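## Task

Get the black key fob out of the drawer of the small wooden box and set it down directly on the table surface, not on top of anything. Then close the drawer. The box must stay roughly in its current spot with its current heading, and the other item must remain inside the drawer.

## Robot and tools

Robot: two arms, left_arm and right_arm. Each base sits on a tilted plate, and both plates hang from one metal frame behind them. For clearance warnings, a plate and its half of the frame count as part of that arm. Calibrated bases in the scene frame: left_arm at (+0.048, +0.320, +0.317) m with quat_wxyz (+0.957, -0.123, +0.264, +0.004); right_arm at (+0.034, -0.209, +0.317) m with quat_wxyz (+0.957, +0.118, +0.266, +0.011). Joint ranges in rad: waist -2.618 to 3.054, shoulder 0 to 3.142, elbow 0 to 3.142 (straight at 2.901), wrist pitch and wrist yaw -1.571 to 1.571, wrist roll -2.094 to 2.094.

Frame: one scene frame for everything. Origin is at table height, halfway between the nominal bases. +z points up, +x points out over the table, and left_arm is on the +y side (image left/right does not follow arm names). On a gripper, the fingers extend along its own +z and open and close along its own y. end_effector_position is the spot between the pads, just under 1 cm behind the tips. Printed poses can be off by a few centimetres, more at long reach.

Row format (used by every motion command): 16 plain numbers, always covering both arms even if one is idle. First left_arm: x, y, z, qw, qx, qy, qz, opening; then the same eight for right_arm. x, y, z is an absolute gripper position in metres in the scene frame; qw..qz is an absolute orientation quaternion, w first, in the scene frame. Opening runs from -1 (closed, 0 mm gap) to +1 (open, about 87 mm); about 69 mm at +0.5, 43 mm at 0, 18 mm at -0.5. To hold an arm still, resend the pose from the last result from before it began to stay, with its wanted opening; to keep an orientation, repeat one fixed quaternion rather than copying the drifting reading.

execute_actions: argument actions is a list with at most one entry. Empty list: just report the state (with pictures). {"rows": [...], "steps": n}: up to 15 rows, n at most 15 control steps of 1/30 s (default 15); one row per step, the last row held if rows run out; at least 5 steps. Refused entirely if any target lies over 0.6 m from that arm's last reported position along any of its gripper axes. {"steps": n} alone: a wait of up to 300 steps counted from the previous result, so thinking time uses them up. Optional cameras: list of names, ["all"], or []; pictures only come with an empty actions list or when requested. Each result is read 5 steps before the action ends; those last steps run afterward.

move: target is one row or a list of up to 15 rows, absolute poses as above; the gripper goes in a straight line, turning the short way. speed is m/s from 0.002 to 2.9 (default 0.25), turns capped at twice that in rad/s; one value or one per target. blend (metres) rounds corners in a list; 0 stops at each point. blocking=false returns about 0.5 s after starting while the move continues. Paths take between 0.5 s and 10 s and do not avoid obstacles or the other arm. Opening changes on the first row apply at once; on later rows they apply on arrival, pausing all arms. The result adds a move: line giving the ending (done, off_target, moving, held, fault) and any limits (limits=paced: pose clipped; limits=held: steps withheld). Done means within 10 mm and 2 degrees; neither done nor off_target tells you about contact.

wait: seconds from 0 to 10; lets things run, ending early if a move finishes. stop: brakes a running move (needs braking room; fingers keep moving). zoom_image: camera is one of cam_high, cam_low, cam_left_wrist, cam_right_wrist; region [x0, y0, x1, y1] in image pixels from the top-left, no bigger than 504 by 504, taken from that camera's latest picture. finished_scene: scene is the current scene's number; irreversible, and calls after it in the same reply go to the next scene.

Result lines: end_effector_position and end_effector_quat_wxyz per arm; grip_measured on the same scale as opening (can be up to about 0.043 off; under a firm squeeze it reads slightly narrower than the object); Joint positions, whose last number per arm is the gripper on a 0 closed to 1 open scale; Joint velocities, marked within noise when at rest; Joint torques (drive output including arm weight, with per-unit offsets; joints 1 to 3 wrap at 28 N m); Hand target, the pose the controller is currently driving toward. To grip, command about 0.04 below the grip_measured value at first contact; less squeezes more gently.

Behaviour to expect: each step the commanded orientation is clipped to within 40 degrees of the current one. Friction and weight can leave the gripper short, low or tilted; small moves may not happen or may go sideways, so verify after each move and correct tilt. The simulation keeps running while you think or write.

Avoid: dropping things, releasing objects still in motion, fast contacts and strong presses (faster moves and targets far past contact push harder), any arm-to-arm collision or one gripper closing on the other's fingers, paths near an arm's own base (can flip its shoulder), anything leaving the table, and overheating. Holding loads, stretching out or pushing at unreachable poses heats motors; MOTOR HOT warns at 75 °C, an OVER-TEMPERATURE FAULT at 90 °C folds and disables that arm, and at 100 °C it goes limp. Loose objects may occasionally get nudged by outside pushes.

Each tool is called after ">>>" by a JSON object that holds its "op" and its "data", one argument or row to a line.

## Session

>>> {"op": "execute_actions", "data": {
  "actions": [],
  "cameras": ["all"]
}}

Scene clock: 0.00 s of 6000.00 s.
left_arm: end_effector_position=(+0.0997, +0.1270, +0.2928) grip_measured=+1.000 end_effector_quat_wxyz=(-0.035, +0.687, +0.534, -0.491) | right_arm: end_effector_position=(+0.4544, -0.2631, +0.1802) grip_measured=+1.000 end_effector_quat_wxyz=(+0.210, +0.029, +0.971, -0.113)
Joint positions: left_arm=[-0.98 1.553 0.577 -0.527 0.448 0.878 1] | right_arm=[0.037 1.58 0.906 0.109 0.457 -0.116 1]
Joint velocities: within noise
Joint torques (N m): no reading
Motor temperatures (°C): left_arm=[26 35 37 31 25 28 24] | right_arm=[25 31 31 31 29 29 29]
Heat: left arm: 37 °C; right arm: 31 °C.
Hand target: left_arm +0.1017, +0.1257, +0.2933; -0.031, +0.687, +0.534, -0.491 | right_arm +0.4616, -0.2645, +0.1866; +0.222, +0.034, +0.968, -0.113

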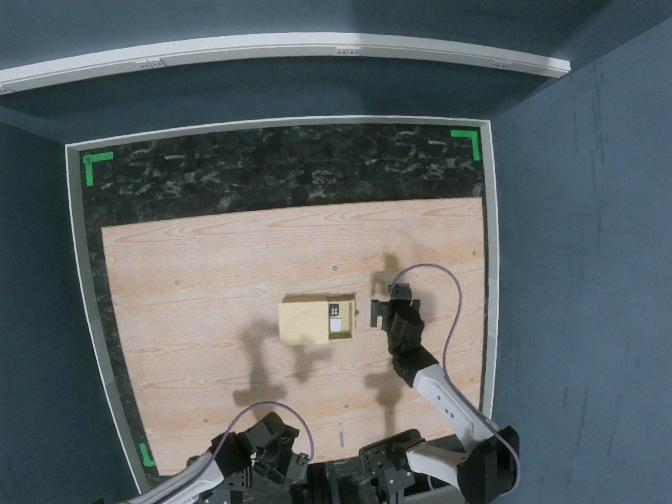

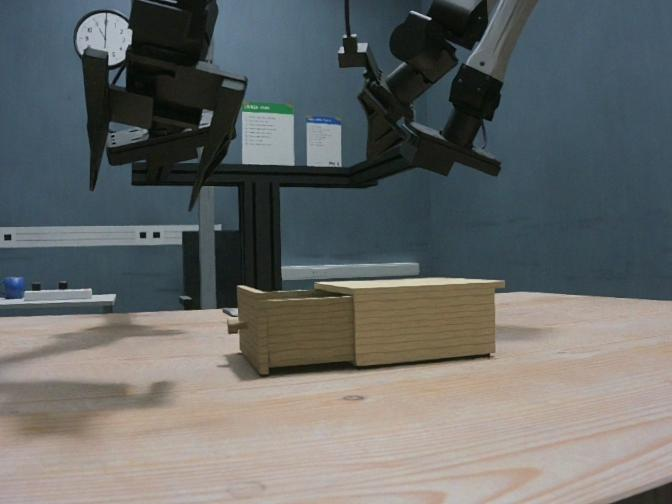

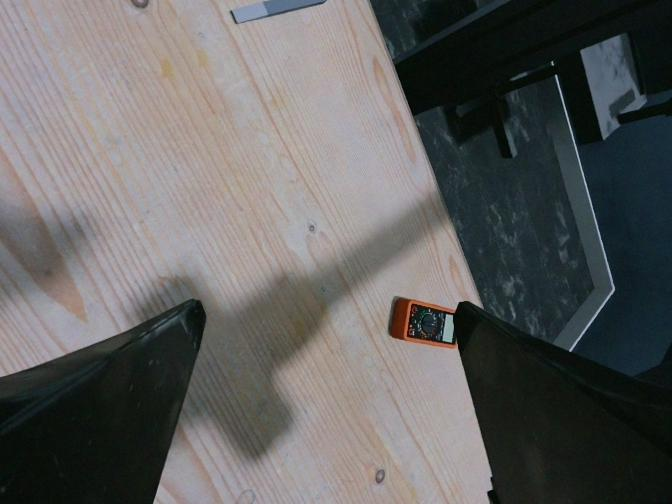

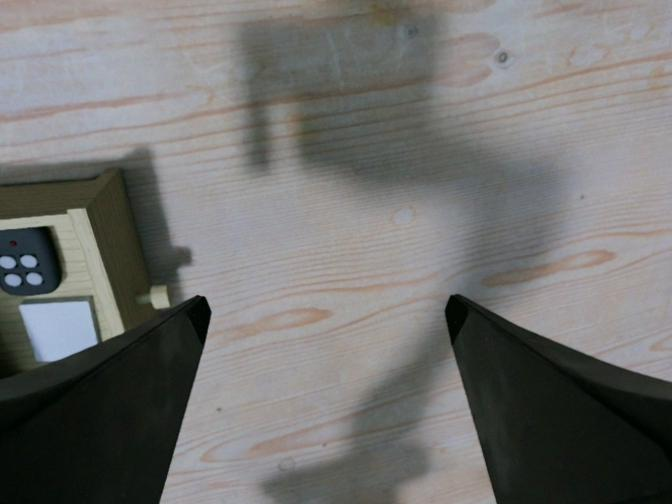

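>>> {"op": "zoom_image", "data": {
  "camera": "cam_right_wrist",
  "region": [0, 140, 220, 390]
}}

>>> {"op": "zoom_image", "data": {
  "camera": "cam_high",
  "region": [260, 270, 440, 370]
}}

>>> {"op": "zoom_image", "data": {
  "camera": "cam_low",
  "region": [200, 250, 540, 400]
}}

Scaled by 2.016 from the camera's 672x504 image, which has a finer 960x720 frame.

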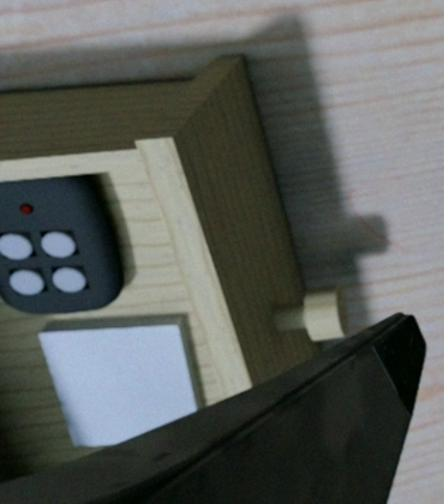

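Scaled by 2.800 from the camera's 672x504 image, which has a finer 960x720 frame.

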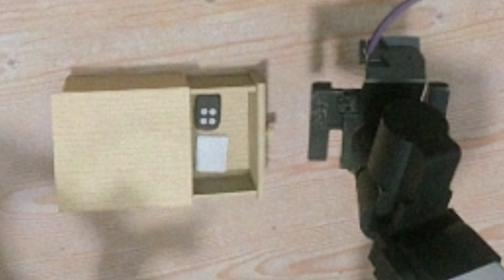

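Scaled by 1.482 from the camera's 672x504 image, which has a finer 960x720 frame.

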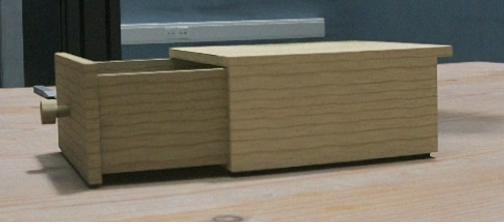

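>>> {"op": "zoom_image", "data": {
  "camera": "cam_low",
  "region": [60, 0, 300, 230]
}}

>>> {"op": "zoom_image", "data": {
  "camera": "cam_right_wrist",
  "region": [150, 270, 250, 370]
}}

>>> {"op": "zoom_image", "data": {
  "camera": "cam_high",
  "region": [310, 280, 370, 350]
}}

Scaled by 2.100 from the camera's 672x504 image, which has a finer 960x720 frame.

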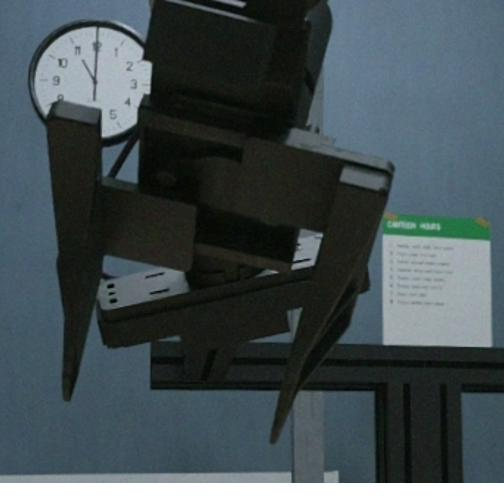

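Scaled by 5.040 from the camera's 672x504 image, which has a finer 960x720 frame.

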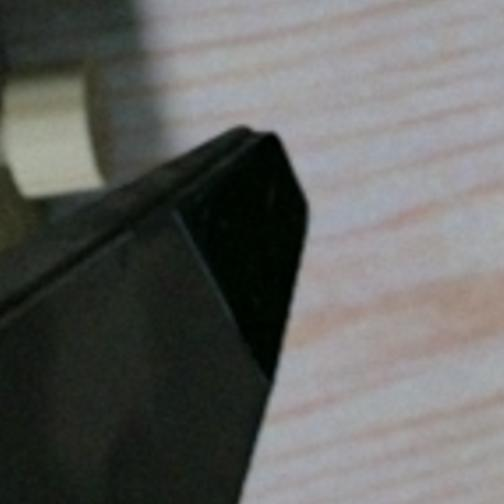

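Scaled by 7.200 from the camera's 672x504 image, which has a finer 960x720 frame.

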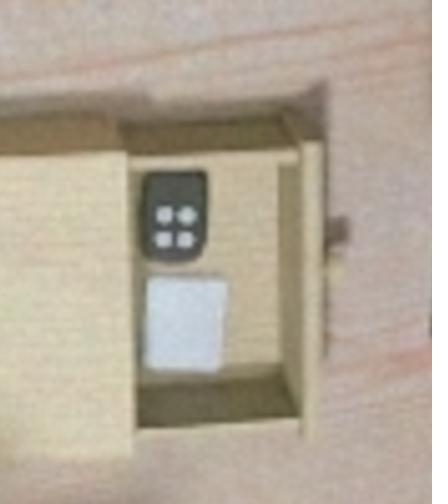

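>>> {"op": "move", "data": {
  "target": [0.0997, 0.1270, 0.2928, -0.035, 0.687, 0.534, -0.491, 1.0, 0.405, -0.134, 0.115, 0.1908, 0.0, 0.9816, 0.0, -1.0],
  "speed": 0.3,
  "cameras": ["cam_right_wrist", "cam_low"]
}}

Scene clock: 10.60 s of 6000.00 s.
left_arm: end_effector_position=(+0.0997, +0.1270, +0.2928) grip_measured=+1.000 end_effector_quat_wxyz=(-0.035, +0.687, +0.534, -0.491) | right_arm: end_effector_position=(+0.4042, -0.1400, +0.1177) grip_measured=-0.973 end_effector_quat_wxyz=(+0.186, -0.004, +0.983, -0.007)
Joint positions: left_arm=[-0.98 1.553 0.577 -0.527 0.448 0.878 1] | right_arm=[0.25 1.827 0.803 0.334 0.412 0.024 0.013]
Joint velocities: within noise
Joint torques (N m): left_arm=[-3.25 -4.11 3.79 0.43 0.54 0.19] | right_arm=[4.22 -5.94 3.11 1.13 -0.06 -0.02]
Motor temperatures (°C): left_arm=[26 36 38 31 25 28 24] | right_arm=[25 32 32 32 29 29 29]
Heat: left arm: 38 °C; right arm: 32 °C.
Hand target: left_arm +0.0997, +0.1270, +0.2927; -0.035, +0.687, +0.534, -0.491 | right_arm +0.4050, -0.1340, +0.1152; +0.191, +0.000, +0.982, +0.000
Off the commanded pose: left_arm 0.000 m, 0 deg | right_arm 0.007 m, 1 deg.
Kept back: nothing.
move: done
camera_calibration:
cam_right_wrist: T_world_to_cam=[[0.0251139, -0.999448, 0.0217349, -0.154412], [-0.875253, -0.0114778, 0.483529, 0.314947], [-0.483013, -0.0311669, -0.875058, 0.430339], [0, 0, 0, 1]] pos_world=[0.487395, -0.137299, 0.227642]
Images, in order (width x height): cam_low 672x504, cam_right_wrist 672x504.

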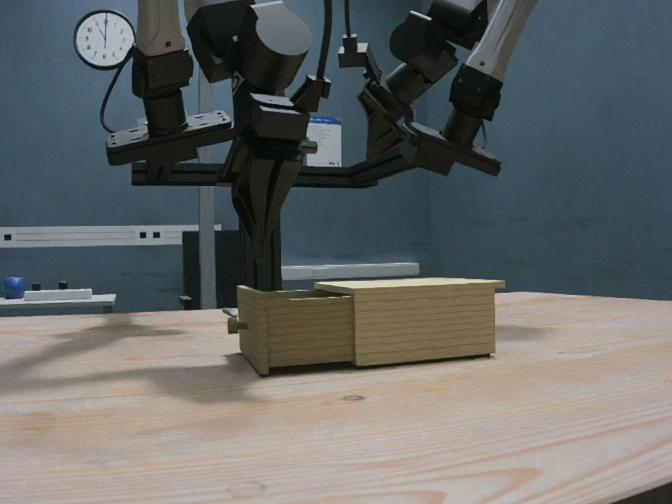

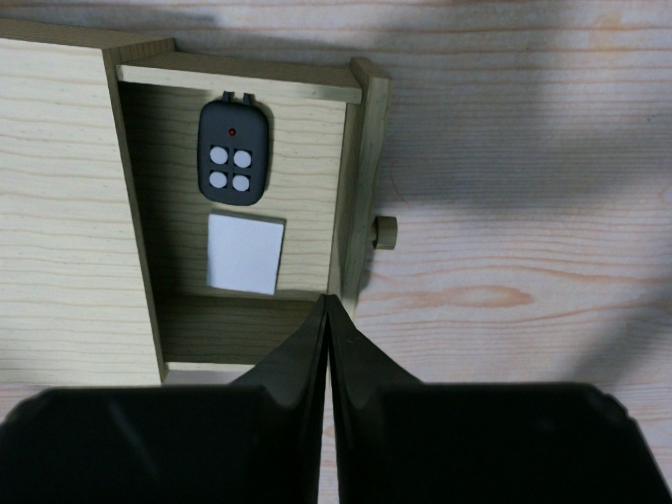

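>>> {"op": "move", "data": {
  "target": [
    [0.0997, 0.1270, 0.2928, -0.035, 0.687, 0.534, -0.491, 1.0, 0.405, -0.129, 0.056, 0.1908, 0.0, 0.9816, 0.0, -1.0],
    [0.0997, 0.1270, 0.2928, -0.035, 0.687, 0.534, -0.491, 1.0, 0.405, -0.171, 0.056, 0.1908, 0.0, 0.9816, 0.0, -1.0],
    [0.0997, 0.1270, 0.2928, -0.035, 0.687, 0.534, -0.491, 1.0, 0.410, -0.160, 0.085, 0.1908, 0.0, 0.9816, 0.0, -1.0],
    [0.0997, 0.1270, 0.2928, -0.035, 0.687, 0.534, -0.491, 1.0, 0.432, -0.120, 0.095, 0.1908, 0.0, 0.9816, 0.0, 0.3]
  ],
  "speed": [0.15, 0.08, 0.15, 0.2],
  "blend": [0, 0, 0.01, 0],
  "cameras": ["cam_right_wrist", "cam_high", "cam_low"]
}}

Scene clock: 14.90 s of 6000.00 s.
left_arm: end_effector_position=(+0.0997, +0.1270, +0.2928) grip_measured=+1.000 end_effector_quat_wxyz=(-0.035, +0.687, +0.534, -0.491) | right_arm: end_effector_position=(+0.4227, -0.1190, +0.0890) grip_measured=+0.300 end_effector_quat_wxyz=(+0.180, -0.010, +0.984, +0.003)
Joint positions: left_arm=[-0.98 1.553 0.577 -0.527 0.448 0.878 1] | right_arm=[0.257 1.982 0.943 0.334 0.395 0.026 0.65]
Joint velocities: within noise
Joint torques (N m): left_arm=[-3.26 -4.07 3.81 0.43 0.53 0.18] | right_arm=[4.34 -9.03 4.08 0.77 0.14 0]
Motor temperatures (°C): left_arm=[26 36 38 31 25 28 24] | right_arm=[26 33 32 32 28 29 29]
Heat: left arm: 38 °C; right arm: 33 °C.
Hand target: left_arm +0.0997, +0.1270, +0.2927; -0.035, +0.687, +0.534, -0.491 | right_arm +0.4320, -0.1200, +0.0951; +0.191, +0.000, +0.982, +0.000
Off the commanded pose: left_arm 0.000 m, 0 deg | right_arm 0.011 m, 2 deg.
Kept back: nothing.
move: off_target (right_arm); target 4's new opening was sent with right_arm's hand 0.011 m and 2 deg from that target
camera_calibration:
cam_right_wrist: T_world_to_cam=[[0.0407404, -0.999164, 0.00348056, -0.138156], [-0.868872, -0.0337074, 0.493888, 0.339041], [-0.493357, -0.0231453, -0.869519, 0.419629], [0, 0, 0, 1]] pos_world=[0.507239, -0.1169, 0.197908]
Images, in order (width x height): cam_high 672x504, cam_low 672x504, cam_right_wrist 672x504.

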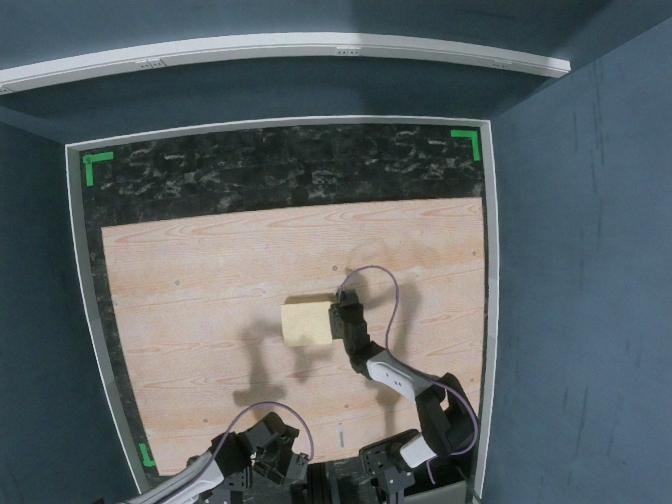

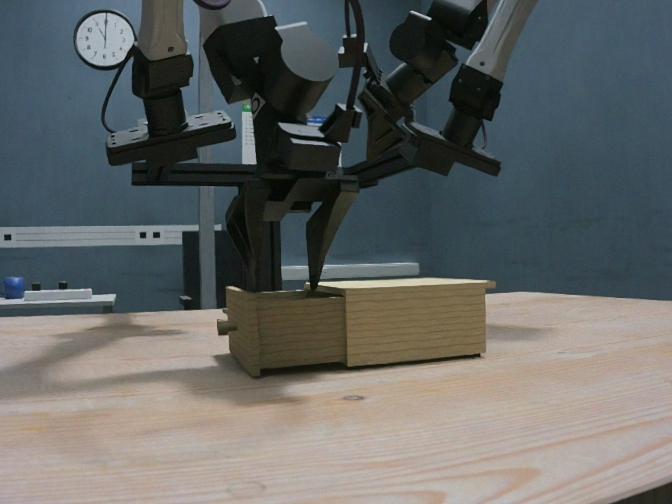

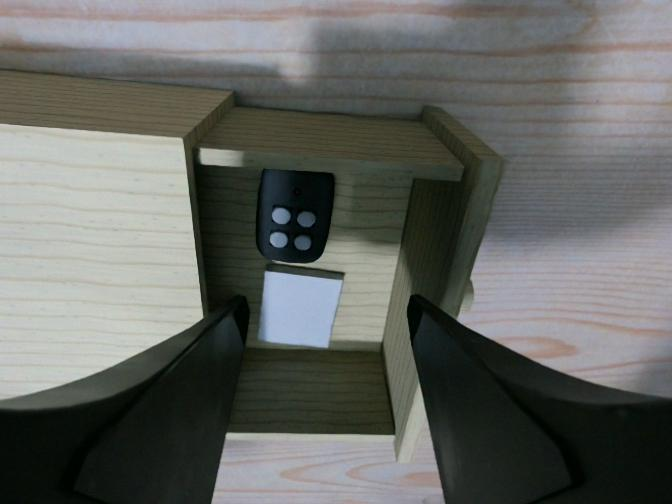

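>>> {"op": "zoom_image", "data": {
  "camera": "cam_low",
  "region": [200, 160, 380, 310]
}}

>>> {"op": "zoom_image", "data": {
  "camera": "cam_right_wrist",
  "region": [180, 140, 520, 480]
}}

Scaled by 2.800 from the camera's 672x504 image, which has a finer 960x720 frame.

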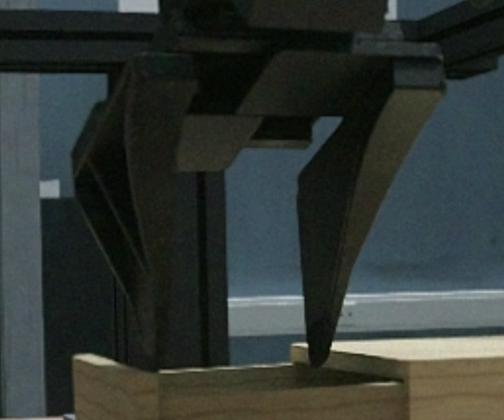

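Scaled by 1.482 from the camera's 672x504 image, which has a finer 960x720 frame.

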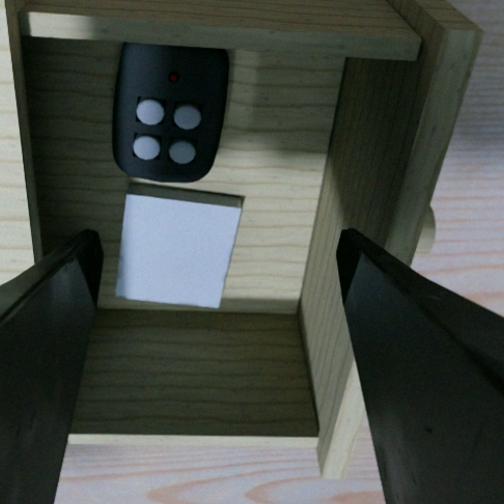

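>>> {"op": "move", "data": {
  "target": [0.0997, 0.1270, 0.2928, -0.035, 0.687, 0.534, -0.491, 1.0, 0.432, -0.092, 0.070, 0.1863, 0.0413, 0.9583, 0.2124, -1.0],
  "speed": 0.25,
  "cameras": ["cam_right_wrist", "cam_low"]
}}

Scene clock: 24.40 s of 6000.00 s.
left_arm: end_effector_position=(+0.0997, +0.1270, +0.2928) grip_measured=+1.000 end_effector_quat_wxyz=(-0.035, +0.687, +0.534, -0.491) | right_arm: end_effector_position=(+0.4275, -0.0913, +0.0742) grip_measured=-0.973 end_effector_quat_wxyz=(+0.180, +0.035, +0.961, +0.209)
Joint positions: left_arm=[-0.98 1.553 0.577 -0.527 0.448 0.878 1] | right_arm=[0.109 2.041 0.943 0.442 -0.111 0.09 0.013]
Joint velocities: within noise
Joint torques (N m): left_arm=[-3.22 -4.1 3.75 0.43 0.53 0.19] | right_arm=[2.76 -6.54 3.66 1.04 -0.32 -0.09]
Motor temperatures (°C): left_arm=[27 37 39 30 25 28 24] | right_arm=[26 34 32 32 28 29 29]
Heat: left arm: 39 °C; right arm: 34 °C.
Hand target: left_arm +0.0997, +0.1270, +0.2927; -0.035, +0.687, +0.534, -0.491 | right_arm +0.4320, -0.0921, +0.0702; +0.186, +0.041, +0.958, +0.212
Off the commanded pose: left_arm 0.000 m, 0 deg | right_arm 0.006 m, 1 deg.
Kept back: nothing.
move: done
camera_calibration:
cam_right_wrist: T_world_to_cam=[[0.0284674, -0.912251, -0.40864, -0.0669175], [-0.872337, -0.222281, 0.435453, 0.339991], [-0.488075, 0.344076, -0.802119, 0.435962], [0, 0, 0, 1]] pos_world=[0.511274, -0.135476, 0.174298]
Images, in order (width x height): cam_low 672x504, cam_right_wrist 672x504.

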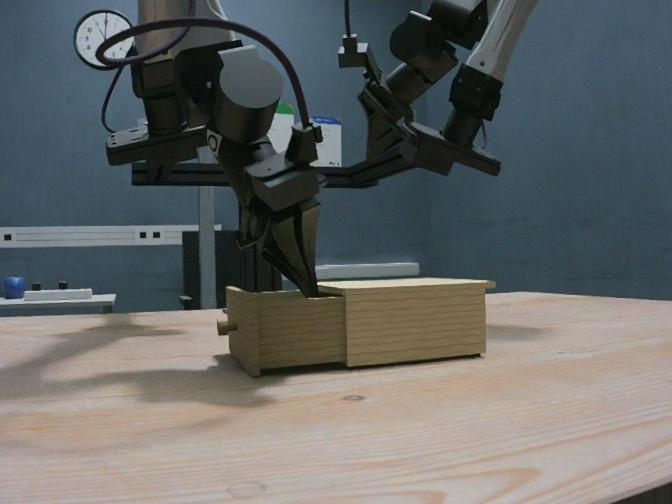

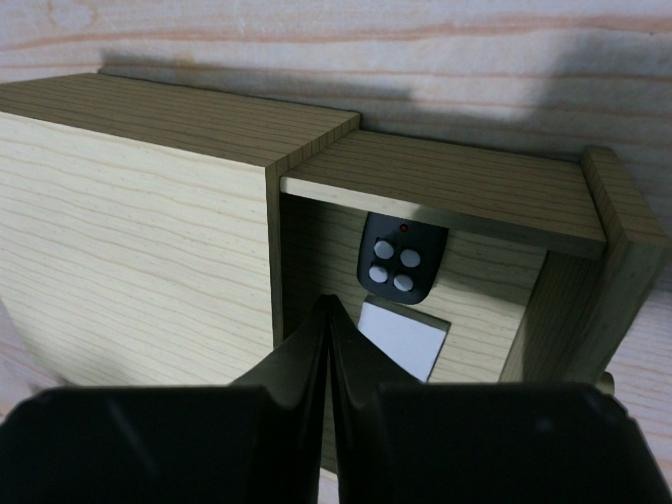

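>>> {"op": "move", "data": {
  "target": [
    [0.0997, 0.1270, 0.2928, -0.035, 0.687, 0.534, -0.491, 1.0, 0.431, -0.086, 0.048, 0.1863, 0.0413, 0.9583, 0.2124, -1.0],
    [0.0997, 0.1270, 0.2928, -0.035, 0.687, 0.534, -0.491, 1.0, 0.431, -0.078, 0.021, 0.1863, 0.0413, 0.9583, 0.2124, -1.0]
  ],
  "speed": [0.12, 0.1],
  "blend": [0.005, 0],
  "cameras": ["cam_right_wrist", "cam_low"]
}}

Scene clock: 26.47 s of 6000.00 s.
left_arm: end_effector_position=(+0.0997, +0.1270, +0.2928) grip_measured=+1.000 end_effector_quat_wxyz=(-0.035, +0.687, +0.534, -0.491) | right_arm: end_effector_position=(+0.4265, -0.0737, +0.0291) grip_measured=-0.973 end_effector_quat_wxyz=(+0.178, +0.035, +0.959, +0.220)
Joint positions: left_arm=[-0.98 1.553 0.577 -0.527 0.448 0.878 1] | right_arm=[0.109 2.235 1.045 0.533 -0.133 0.095 0.013]
Joint velocities: within noise
Joint torques (N m): left_arm=[-3.21 -4.12 3.77 0.42 0.54 0.17] | right_arm=[2.96 -6.23 3.29 1.11 -0.11 -0.14]
Motor temperatures (°C): left_arm=[27 37 39 30 25 28 24] | right_arm=[26 35 32 32 28 29 29]
Heat: left arm: 39 °C; right arm: 35 °C.
Hand target: left_arm +0.0997, +0.1270, +0.2927; -0.035, +0.687, +0.534, -0.491 | right_arm +0.4306, -0.0782, +0.0213; +0.186, +0.041, +0.958, +0.212
Off the commanded pose: left_arm 0.000 m, 0 deg | right_arm 0.010 m, 1 deg.
Kept back: nothing.
move: done
camera_calibration:
cam_right_wrist: T_world_to_cam=[[0.0312948, -0.902999, -0.428501, -0.0692404], [-0.870258, -0.235475, 0.432669, 0.360887], [-0.4916, 0.359366, -0.793212, 0.3957], [0, 0, 0, 1]] pos_world=[0.510758, -0.119745, 0.12806]
Images, in order (width x height): cam_low 672x504, cam_right_wrist 672x504.

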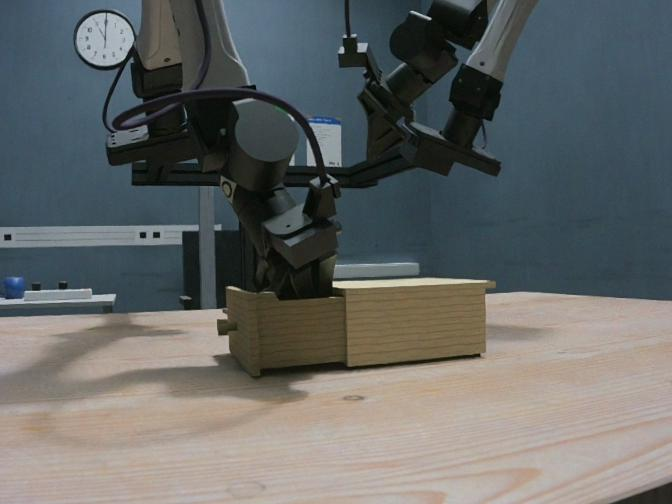

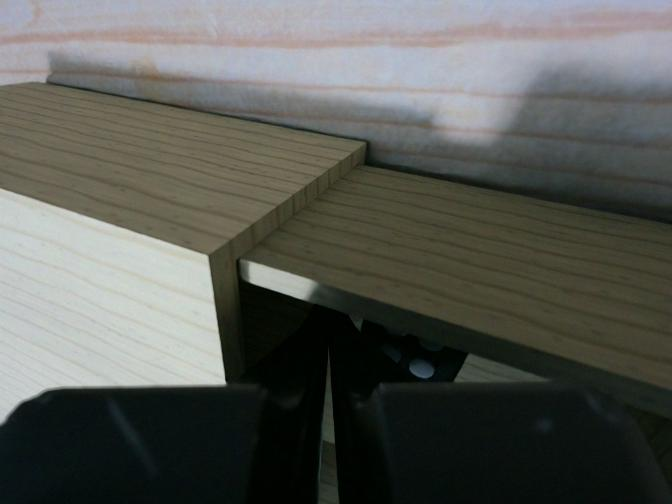

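>>> {"op": "move", "data": {
  "target": [
    [0.0997, 0.1270, 0.2928, -0.035, 0.687, 0.534, -0.491, 1.0, 0.431, -0.081, 0.011, 0.1863, 0.0413, 0.9583, 0.2124, -1.0],
    [0.0997, 0.1270, 0.2928, -0.035, 0.687, 0.534, -0.491, 1.0, 0.431, -0.103, 0.011, 0.1863, 0.0413, 0.9583, 0.2124, -1.0],
    [0.0997, 0.1270, 0.2928, -0.035, 0.687, 0.534, -0.491, 1.0, 0.431, -0.108, 0.050, 0.1863, 0.0413, 0.9583, 0.2124, -1.0],
    [0.0997, 0.1270, 0.2928, -0.035, 0.687, 0.534, -0.491, 1.0, 0.434, -0.120, 0.088, 0.1908, 0.0, 0.9816, 0.0, 0.3]
  ],
  "speed": [0.08, 0.06, 0.15, 0.2],
  "blend": [0, 0, 0.01, 0],
  "cameras": ["cam_right_wrist", "cam_low"]
}}

Scene clock: 29.97 s of 6000.00 s.
left_arm: end_effector_position=(+0.0997, +0.1270, +0.2928) grip_measured=+1.000 end_effector_quat_wxyz=(-0.035, +0.687, +0.534, -0.491) | right_arm: end_effector_position=(+0.4130, -0.1203, +0.0712) grip_measured=+0.300 end_effector_quat_wxyz=(+0.164, -0.004, +0.986, +0.000)
Joint positions: left_arm=[-0.98 1.553 0.577 -0.527 0.448 0.878 1] | right_arm=[0.241 2.041 0.956 0.349 0.389 0.039 0.65]
Joint velocities: within noise
Joint torques (N m): left_arm=[-3.22 -4.08 3.77 0.43 0.53 0.17] | right_arm=[5.22 -11.44 4.01 0.69 0.15 -0.24]
Motor temperatures (°C): left_arm=[27 37 39 30 25 28 24] | right_arm=[26 35 32 32 28 29 29]
Heat: left arm: 39 °C; right arm: 35 °C.
Hand target: left_arm +0.0997, +0.1270, +0.2927; -0.035, +0.687, +0.534, -0.491 | right_arm +0.4338, -0.1200, +0.0878; +0.191, +0.000, +0.982, +0.000
Off the commanded pose: left_arm 0.000 m, 0 deg | right_arm 0.027 m, 3 deg.
Kept back: nothing.
move: off_target (right_arm); target 4's new opening was sent with right_arm's hand 0.027 m and 3 deg from that target
camera_calibration:
cam_right_wrist: T_world_to_cam=[[0.0279216, -0.999595, 0.00554596, -0.133887], [-0.852783, -0.0209254, 0.521846, 0.332192], [-0.521518, -0.0193003, -0.853022, 0.410221], [0, 0, 0, 1]] pos_world=[0.500964, -0.118964, 0.177317]
Images, in order (width x height): cam_low 672x504, cam_right_wrist 672x504.

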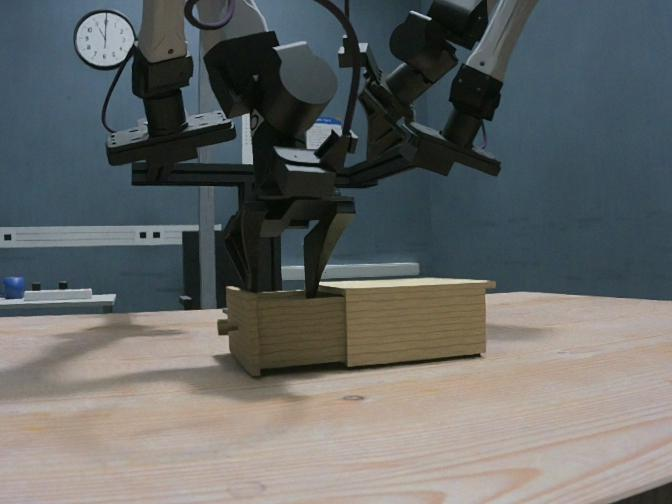

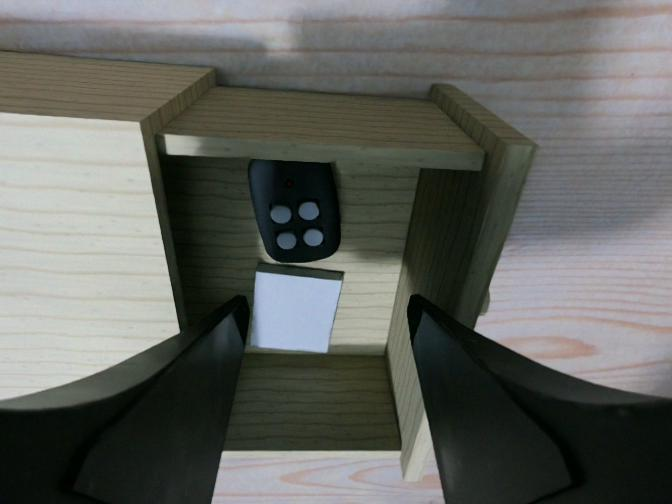

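>>> {"op": "move", "data": {
  "target": [
    [0.0997, 0.1270, 0.2928, -0.035, 0.687, 0.534, -0.491, 1.0, 0.441, -0.094, 0.082, 0.1863, 0.0413, 0.9583, 0.2124, -1.0],
    [0.0997, 0.1270, 0.2928, -0.035, 0.687, 0.534, -0.491, 1.0, 0.441, -0.088, 0.048, 0.1863, 0.0413, 0.9583, 0.2124, -1.0],
    [0.0997, 0.1270, 0.2928, -0.035, 0.687, 0.534, -0.491, 1.0, 0.441, -0.083, 0.011, 0.1863, 0.0413, 0.9583, 0.2124, -1.0],
    [0.0997, 0.1270, 0.2928, -0.035, 0.687, 0.534, -0.491, 1.0, 0.441, -0.110, 0.010, 0.1863, 0.0413, 0.9583, 0.2124, -1.0]
  ],
  "speed": [0.25, 0.12, 0.1, 0.06],
  "blend": [0.005, 0.005, 0, 0],
  "cameras": ["cam_right_wrist"]
}}

Scene clock: 33.70 s of 6000.00 s.
left_arm: end_effector_position=(+0.0997, +0.1270, +0.2928) grip_measured=+1.000 end_effector_quat_wxyz=(-0.035, +0.687, +0.534, -0.491) | right_arm: end_effector_position=(+0.4370, -0.0832, +0.0282) grip_measured=-0.973 end_effector_quat_wxyz=(+0.175, +0.037, +0.949, +0.261)
Joint positions: left_arm=[-0.98 1.553 0.577 -0.527 0.448 0.878 1] | right_arm=[0.047 2.245 1.094 0.489 -0.264 0.078 0.013]
Joint velocities: within noise
Joint torques (N m): left_arm=[-3.22 -4.08 3.79 0.43 0.53 0.18] | right_arm=[0.46 -6.86 2.89 1.05 0.44 -0.56]
Motor temperatures (°C): left_arm=[27 37 39 30 25 28 24] | right_arm=[26 36 32 32 28 29 29]
Heat: left arm: 39 °C; right arm: 36 °C.
Hand target: left_arm +0.0997, +0.1270, +0.2927; -0.035, +0.687, +0.534, -0.491 | right_arm +0.4397, -0.1104, +0.0120; +0.185, +0.041, +0.959, +0.213
Off the commanded pose: left_arm 0.000 m, 0 deg | right_arm 0.033 m, 6 deg.
Kept back: nothing.
move: off_target (right_arm)
camera_calibration:
cam_right_wrist: T_world_to_cam=[[0.0404671, -0.863544, -0.502648, -0.0771919], [-0.867742, -0.279775, 0.410791, 0.36402], [-0.495365, 0.419545, -0.760655, 0.409261], [0, 0, 0, 1]] pos_world=[0.521733, -0.136518, 0.12297]
Images, in order (width x height): cam_right_wrist 672x504.

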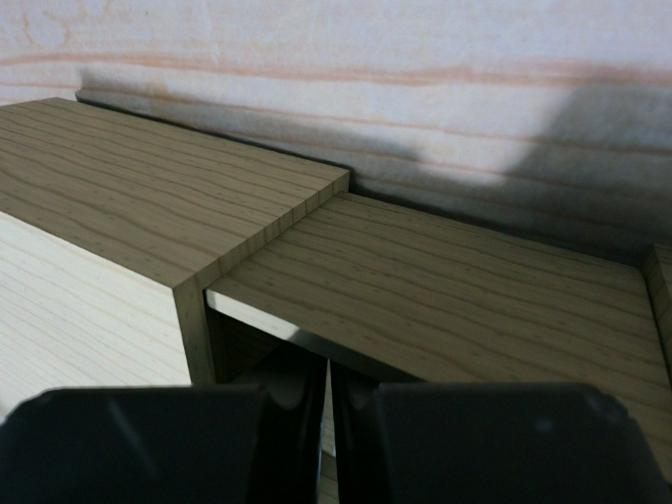

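>>> {"op": "move", "data": {
  "target": [
    [0.0997, 0.1270, 0.2928, -0.035, 0.687, 0.534, -0.491, 1.0, 0.441, -0.090, 0.032, 0.1863, 0.0413, 0.9583, 0.2124, -1.0],
    [0.0997, 0.1270, 0.2928, -0.035, 0.687, 0.534, -0.491, 1.0, 0.441, -0.112, 0.031, 0.1863, 0.0413, 0.9583, 0.2124, -1.0]
  ],
  "speed": [0.06, 0.06],
  "cameras": ["cam_right_wrist"]
}}

Scene clock: 35.87 s of 6000.00 s.
left_arm: end_effector_position=(+0.0997, +0.1270, +0.2928) grip_measured=+1.000 end_effector_quat_wxyz=(-0.035, +0.687, +0.534, -0.491) | right_arm: end_effector_position=(+0.4334, -0.0878, +0.0285) grip_measured=-0.973 end_effector_quat_wxyz=(+0.177, +0.041, +0.953, +0.242)
Joint positions: left_arm=[-0.98 1.553 0.577 -0.527 0.448 0.878 1] | right_arm=[0.053 2.231 1.068 0.503 -0.219 0.081 0.013]
Joint velocities: within noise
Joint torques (N m): left_arm=[-3.18 -4.11 3.77 0.43 0.53 0.18] | right_arm=[0.65 -11.29 1.11 0.7 0.1 -0.52]
Motor temperatures (°C): left_arm=[27 37 39 30 25 28 24] | right_arm=[26 36 31 32 28 29 29]
Heat: left arm: 39 °C; right arm: 36 °C.
Hand target: left_arm +0.0997, +0.1270, +0.2927; -0.035, +0.687, +0.534, -0.491 | right_arm +0.4407, -0.1115, +0.0308; +0.186, +0.041, +0.958, +0.213
Off the commanded pose: left_arm 0.000 m, 0 deg | right_arm 0.025 m, 4 deg.
Kept back: nothing.
move: off_target (right_arm)
camera_calibration:
cam_right_wrist: T_world_to_cam=[[0.0278172, -0.882462, -0.469561, -0.0779294], [-0.870332, -0.252434, 0.422847, 0.362762], [-0.49168, 0.396912, -0.775056, 0.406507], [0, 0, 0, 1]] pos_world=[0.517762, -0.138544, 0.12508]
Images, in order (width x height): cam_right_wrist 672x504.

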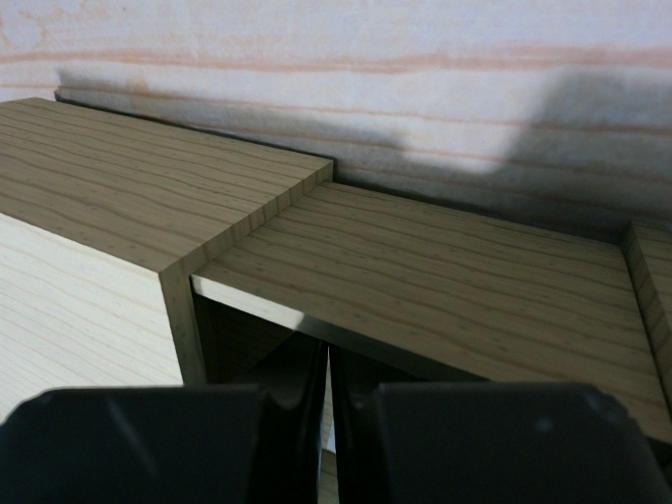

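>>> {"op": "execute_actions", "data": {
  "actions": [],
  "cameras": ["cam_high", "cam_right_wrist"]
}}

>>> {"op": "zoom_image", "data": {
  "camera": "cam_high",
  "region": [270, 270, 390, 360]
}}

>>> {"op": "zoom_image", "data": {
  "camera": "cam_right_wrist",
  "region": [200, 280, 480, 490]
}}

Scene clock: 36.20 s of 6000.00 s.
left_arm: end_effector_position=(+0.0997, +0.1270, +0.2928) grip_measured=+1.000 end_effector_quat_wxyz=(-0.035, +0.687, +0.534, -0.491) | right_arm: end_effector_position=(+0.4334, -0.0878, +0.0285) grip_measured=-0.973 end_effector_quat_wxyz=(+0.177, +0.041, +0.953, +0.242)
Joint positions: left_arm=[-0.98 1.553 0.577 -0.527 0.448 0.878 1] | right_arm=[0.053 2.231 1.068 0.503 -0.219 0.081 0.013]
Joint velocities: within noise
Joint torques (N m): left_arm=[-3.17 -4.11 3.74 0.42 0.53 0.19] | right_arm=[0.68 -11.29 1.14 0.65 0.1 -0.51]
Motor temperatures (°C): left_arm=[27 37 39 30 25 28 24] | right_arm=[26 36 31 32 28 29 29]
Heat: left arm: 39 °C; right arm: 36 °C.
Hand target: left_arm +0.0997, +0.1270, +0.2927; -0.035, +0.687, +0.534, -0.491 | right_arm +0.4407, -0.1115, +0.0308; +0.186, +0.041, +0.958, +0.213
Off the commanded pose: left_arm 0.000 m, 0 deg | right_arm 0.025 m, 4 deg.
Steps of this call (1-10: nothing new was sent). Readings (end_effector_position of left_arm | right_arm):
1: (+0.0997, +0.1270, +0.2928) | (+0.4334, -0.0878, +0.0285)
2: (+0.0997, +0.1270, +0.2928) | (+0.4334, -0.0878, +0.0285)
4: (+0.0997, +0.1270, +0.2928) | (+0.4334, -0.0878, +0.0285)
8: (+0.0997, +0.1270, +0.2928) | (+0.4334, -0.0878, +0.0285)
10: the state above
camera_calibration:
cam_right_wrist: T_world_to_cam=[[0.0278172, -0.882462, -0.469561, -0.0779294], [-0.870332, -0.252434, 0.422847, 0.362762], [-0.49168, 0.396912, -0.775056, 0.406507], [0, 0, 0, 1]] pos_world=[0.517762, -0.138544, 0.12508]
Images, in order (width x height): cam_high 672x504, cam_right_wrist 672x504.

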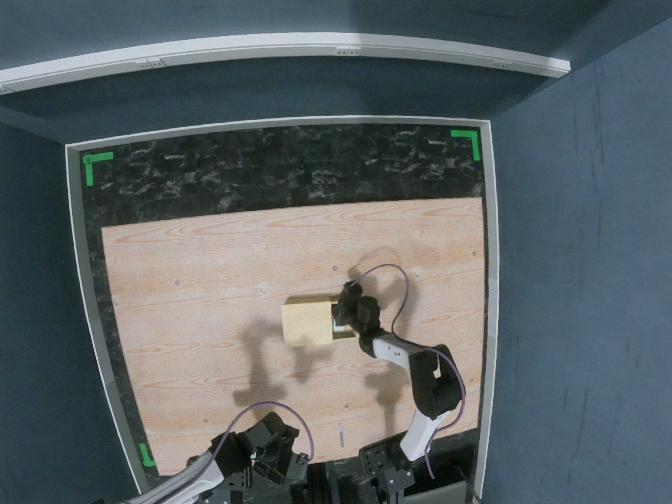

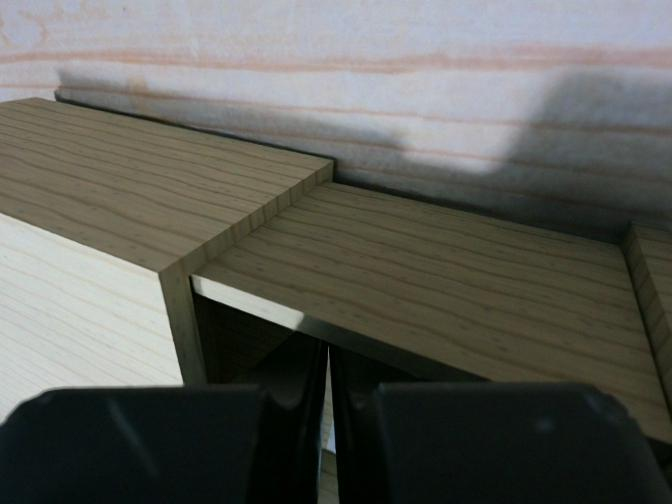

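Scaled by 4.200 from the camera's 672x504 image, which has a finer 960x720 frame.

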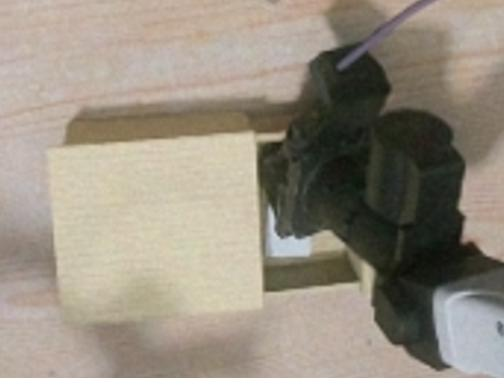

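Scaled by 1.800 from the camera's 672x504 image, which has a finer 960x720 frame.

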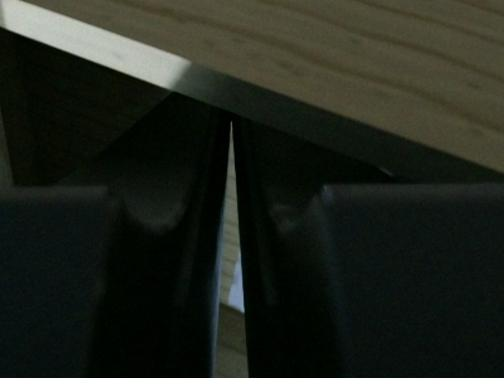

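>>> {"op": "move", "data": {
  "target": [
    [0.0997, 0.1270, 0.2928, -0.035, 0.687, 0.534, -0.491, 1.0, 0.448, -0.127, 0.032, 0.1863, 0.0413, 0.9583, 0.2124, -1.0]
  ],
  "speed": [0.1],
  "cameras": []
}}

Scene clock: 37.67 s of 6000.00 s.
left_arm: end_effector_position=(+0.0997, +0.1270, +0.2928) grip_measured=+1.000 end_effector_quat_wxyz=(-0.035, +0.687, +0.534, -0.491) | right_arm: end_effector_position=(+0.4309, -0.1009, +0.0282) grip_measured=-0.973 end_effector_quat_wxyz=(+0.166, +0.043, +0.955, +0.244)
Joint positions: left_arm=[-0.98 1.553 0.577 -0.527 0.448 0.878 1] | right_arm=[0.019 2.217 1.07 0.462 -0.249 0.064 0.013]
Joint velocities: within noise
Joint torques (N m): left_arm=[-3.19 -4.1 3.74 0.43 0.53 0.18] | right_arm=[0.29 -11.25 3.12 0.67 0.11 -0.51]
Motor temperatures (°C): left_arm=[27 37 39 30 25 28 24] | right_arm=[26 36 31 32 28 29 29]
Heat: left arm: 39 °C; right arm: 36 °C.
Hand target: left_arm +0.0997, +0.1270, +0.2927; -0.035, +0.687, +0.534, -0.491 | right_arm +0.4474, -0.1267, +0.0321; +0.186, +0.042, +0.958, +0.212
Off the commanded pose: left_arm 0.000 m, 0 deg | right_arm 0.031 m, 4 deg.
Kept back: nothing.
move: off_target (right_arm)
No camera images: "cameras" was empty.

>>> {"op": "move", "data": {
  "target": [
    [0.0997, 0.1270, 0.2928, -0.035, 0.687, 0.534, -0.491, 1.0, 0.446, -0.112, 0.070, 0.1863, 0.0413, 0.9583, 0.2124, -1.0],
    [0.0997, 0.1270, 0.2928, -0.035, 0.687, 0.534, -0.491, 1.0, 0.442, -0.121, 0.110, 0.1908, 0.0, 0.9816, 0.0, 0.3]
  ],
  "speed": [0.2, 0.25],
  "blend": [0.01, 0],
  "cameras": ["cam_right_wrist"]
}}

Scene clock: 40.13 s of 6000.00 s.
left_arm: end_effector_position=(+0.0997, +0.1270, +0.2928) grip_measured=+1.000 end_effector_quat_wxyz=(-0.035, +0.687, +0.534, -0.491) | right_arm: end_effector_position=(+0.4245, -0.1206, +0.0935) grip_measured=+0.300 end_effector_quat_wxyz=(+0.167, -0.003, +0.986, +0.000)
Joint positions: left_arm=[-0.98 1.553 0.577 -0.527 0.448 0.878 1] | right_arm=[0.257 1.968 0.974 0.26 0.401 0.049 0.65]
Joint velocities: within noise
Joint torques (N m): left_arm=[-3.17 -4.08 3.81 0.42 0.53 0.18] | right_arm=[5.19 -11.33 4.14 0.74 0.15 -0.22]
Motor temperatures (°C): left_arm=[27 37 39 30 25 28 24] | right_arm=[26 37 31 32 28 29 29]
Heat: left arm: 39 °C; right arm: 37 °C.
Hand target: left_arm +0.0997, +0.1270, +0.2927; -0.035, +0.687, +0.534, -0.491 | right_arm +0.4419, -0.1210, +0.1097; +0.191, +0.000, +0.982, +0.000
Off the commanded pose: left_arm 0.000 m, 0 deg | right_arm 0.024 m, 3 deg.
Kept back: nothing.
move: off_target (right_arm); target 2's new opening was sent with right_arm's hand 0.024 m and 3 deg from that target
camera_calibration:
cam_right_wrist: T_world_to_cam=[[0.0271028, -0.999618, 0.00535284, -0.134262], [-0.855602, -0.0204284, 0.517231, 0.332116], [-0.516924, -0.0185983, -0.855829, 0.433685], [0, 0, 0, 1]] pos_world=[0.51198, -0.11936, 0.200098]
Images, in order (width x height): cam_right_wrist 672x504.

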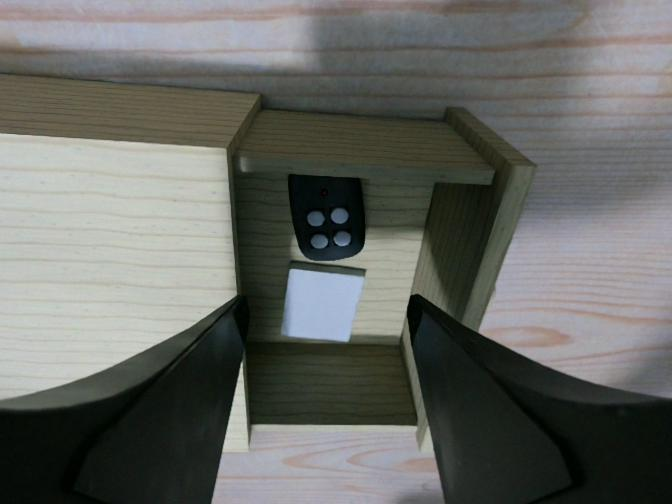

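>>> {"op": "execute_actions", "data": {
  "actions": [],
  "cameras": ["cam_low"]
}}

>>> {"op": "zoom_image", "data": {
  "camera": "cam_low",
  "region": [220, 160, 370, 300]
}}

Scene clock: 40.60 s of 6000.00 s.
left_arm: end_effector_position=(+0.0997, +0.1270, +0.2928) grip_measured=+1.000 end_effector_quat_wxyz=(-0.035, +0.687, +0.534, -0.491) | right_arm: end_effector_position=(+0.4245, -0.1206, +0.0935) grip_measured=+0.300 end_effector_quat_wxyz=(+0.167, -0.004, +0.986, +0.000)
Joint positions: left_arm=[-0.98 1.553 0.577 -0.527 0.448 0.878 1] | right_arm=[0.257 1.968 0.974 0.26 0.401 0.049 0.65]
Joint velocities: within noise
Joint torques (N m): left_arm=[-3.19 -4.05 3.74 0.42 0.54 0.18] | right_arm=[5.07 -11.36 4.16 0.74 0.12 -0.24]
Motor temperatures (°C): left_arm=[27 37 39 30 25 28 24] | right_arm=[26 37 31 32 28 29 29]
Heat: left arm: 39 °C; right arm: 37 °C.
Hand target: left_arm +0.0997, +0.1270, +0.2927; -0.035, +0.687, +0.534, -0.491 | right_arm +0.4418, -0.1210, +0.1097; +0.191, +0.000, +0.982, +0.000
Off the commanded pose: left_arm 0.000 m, 0 deg | right_arm 0.024 m, 3 deg.
Steps of this call (1-14: nothing new was sent). Readings (end_effector_position of left_arm | right_arm):
1: (+0.0997, +0.1270, +0.2928) | (+0.4245, -0.1206, +0.0935)
2: (+0.0997, +0.1270, +0.2928) | (+0.4245, -0.1206, +0.0935)
4: (+0.0997, +0.1270, +0.2928) | (+0.4245, -0.1206, +0.0935)
8: (+0.0997, +0.1270, +0.2928) | (+0.4245, -0.1206, +0.0935)
14: the state above
Images, in order (width x height): cam_low 672x504.

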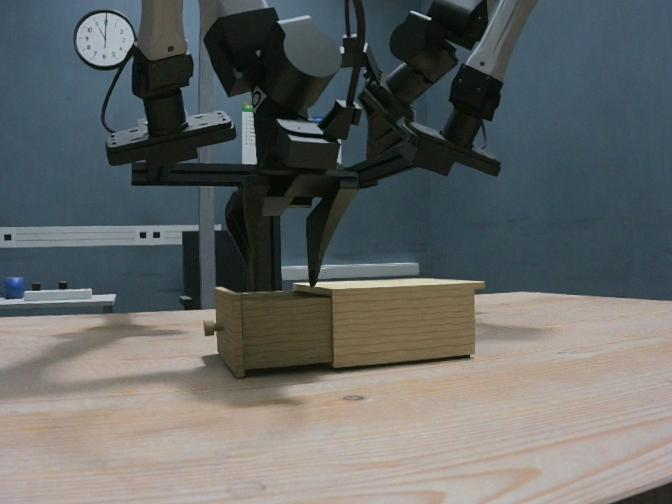

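Scaled by 3.360 from the camera's 672x504 image, which has a finer 960x720 frame.

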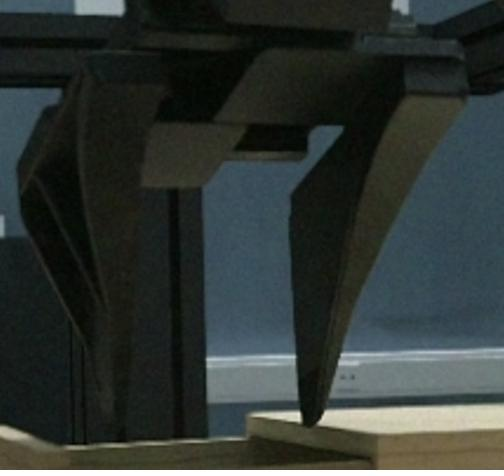

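>>> {"op": "move", "data": {
  "target": [
    [0.0997, 0.1270, 0.2928, -0.035, 0.687, 0.534, -0.491, 1.0, 0.434, -0.099, 0.075, 0.1898, 0.0199, 0.9762, 0.1026, -1.0],
    [0.0997, 0.1270, 0.2928, -0.035, 0.687, 0.534, -0.491, 1.0, 0.435, -0.098, 0.017, 0.1898, 0.0199, 0.9762, 0.1026, -1.0]
  ],
  "speed": [0.25, 0.12],
  "blend": [0.003, 0],
  "cameras": ["cam_low", "cam_right_wrist"]
}}

>>> {"op": "zoom_image", "data": {
  "camera": "cam_low",
  "region": [190, 170, 390, 320]
}}

Scene clock: 47.23 s of 6000.00 s.
left_arm: end_effector_position=(+0.0997, +0.1270, +0.2928) grip_measured=+1.000 end_effector_quat_wxyz=(-0.035, +0.687, +0.534, -0.491) | right_arm: end_effector_position=(+0.4236, -0.0994, +0.0275) grip_measured=-0.974 end_effector_quat_wxyz=(+0.170, +0.015, +0.980, +0.097)
Joint positions: left_arm=[-0.98 1.553 0.577 -0.527 0.448 0.878 1] | right_arm=[0.161 2.204 1.046 0.461 0.144 0.047 0.013]
Joint velocities: within noise
Joint torques (N m): left_arm=[-3.21 -4.08 3.77 0.43 0.53 0.18] | right_arm=[3.06 -4.98 5 1.35 -0.27 -0.2]
Motor temperatures (°C): left_arm=[27 37 39 30 25 28 24] | right_arm=[26 38 31 32 28 29 29]
Heat: left arm: 39 °C; right arm: 38 °C.
Hand target: left_arm +0.0997, +0.1270, +0.2927; -0.035, +0.687, +0.534, -0.491 | right_arm +0.4343, -0.0984, +0.0181; +0.189, +0.020, +0.976, +0.102
Off the commanded pose: left_arm 0.000 m, 0 deg | right_arm 0.016 m, 2 deg.
Kept back: nothing.
move: off_target (right_arm)
camera_calibration:
cam_right_wrist: T_world_to_cam=[[0.0246306, -0.981414, -0.190315, -0.104458], [-0.860146, -0.11782, 0.496254, 0.358702], [-0.509453, 0.151476, -0.847061, 0.390614], [0, 0, 0, 1]] pos_world=[0.510108, -0.119423, 0.132986]
Images, in order (width x height): cam_low 672x504, cam_right_wrist 672x504.

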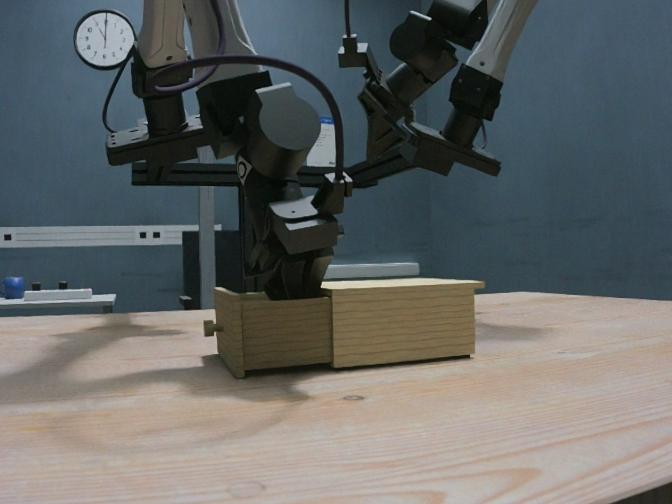

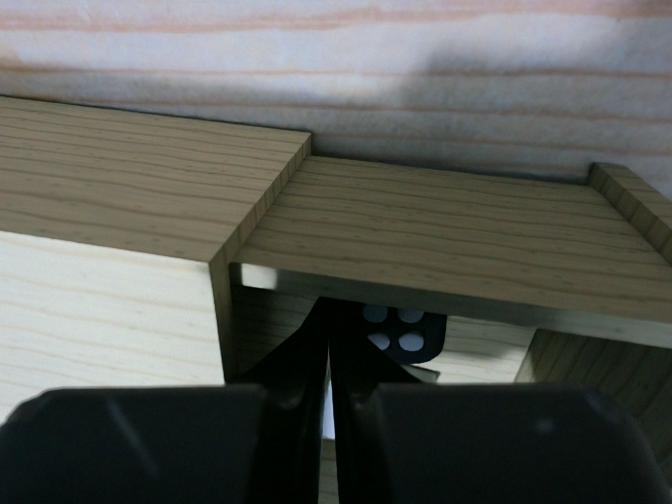

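Scaled by 2.520 from the camera's 672x504 image, which has a finer 960x720 frame.

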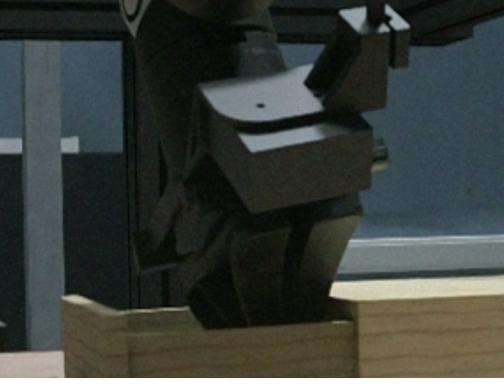

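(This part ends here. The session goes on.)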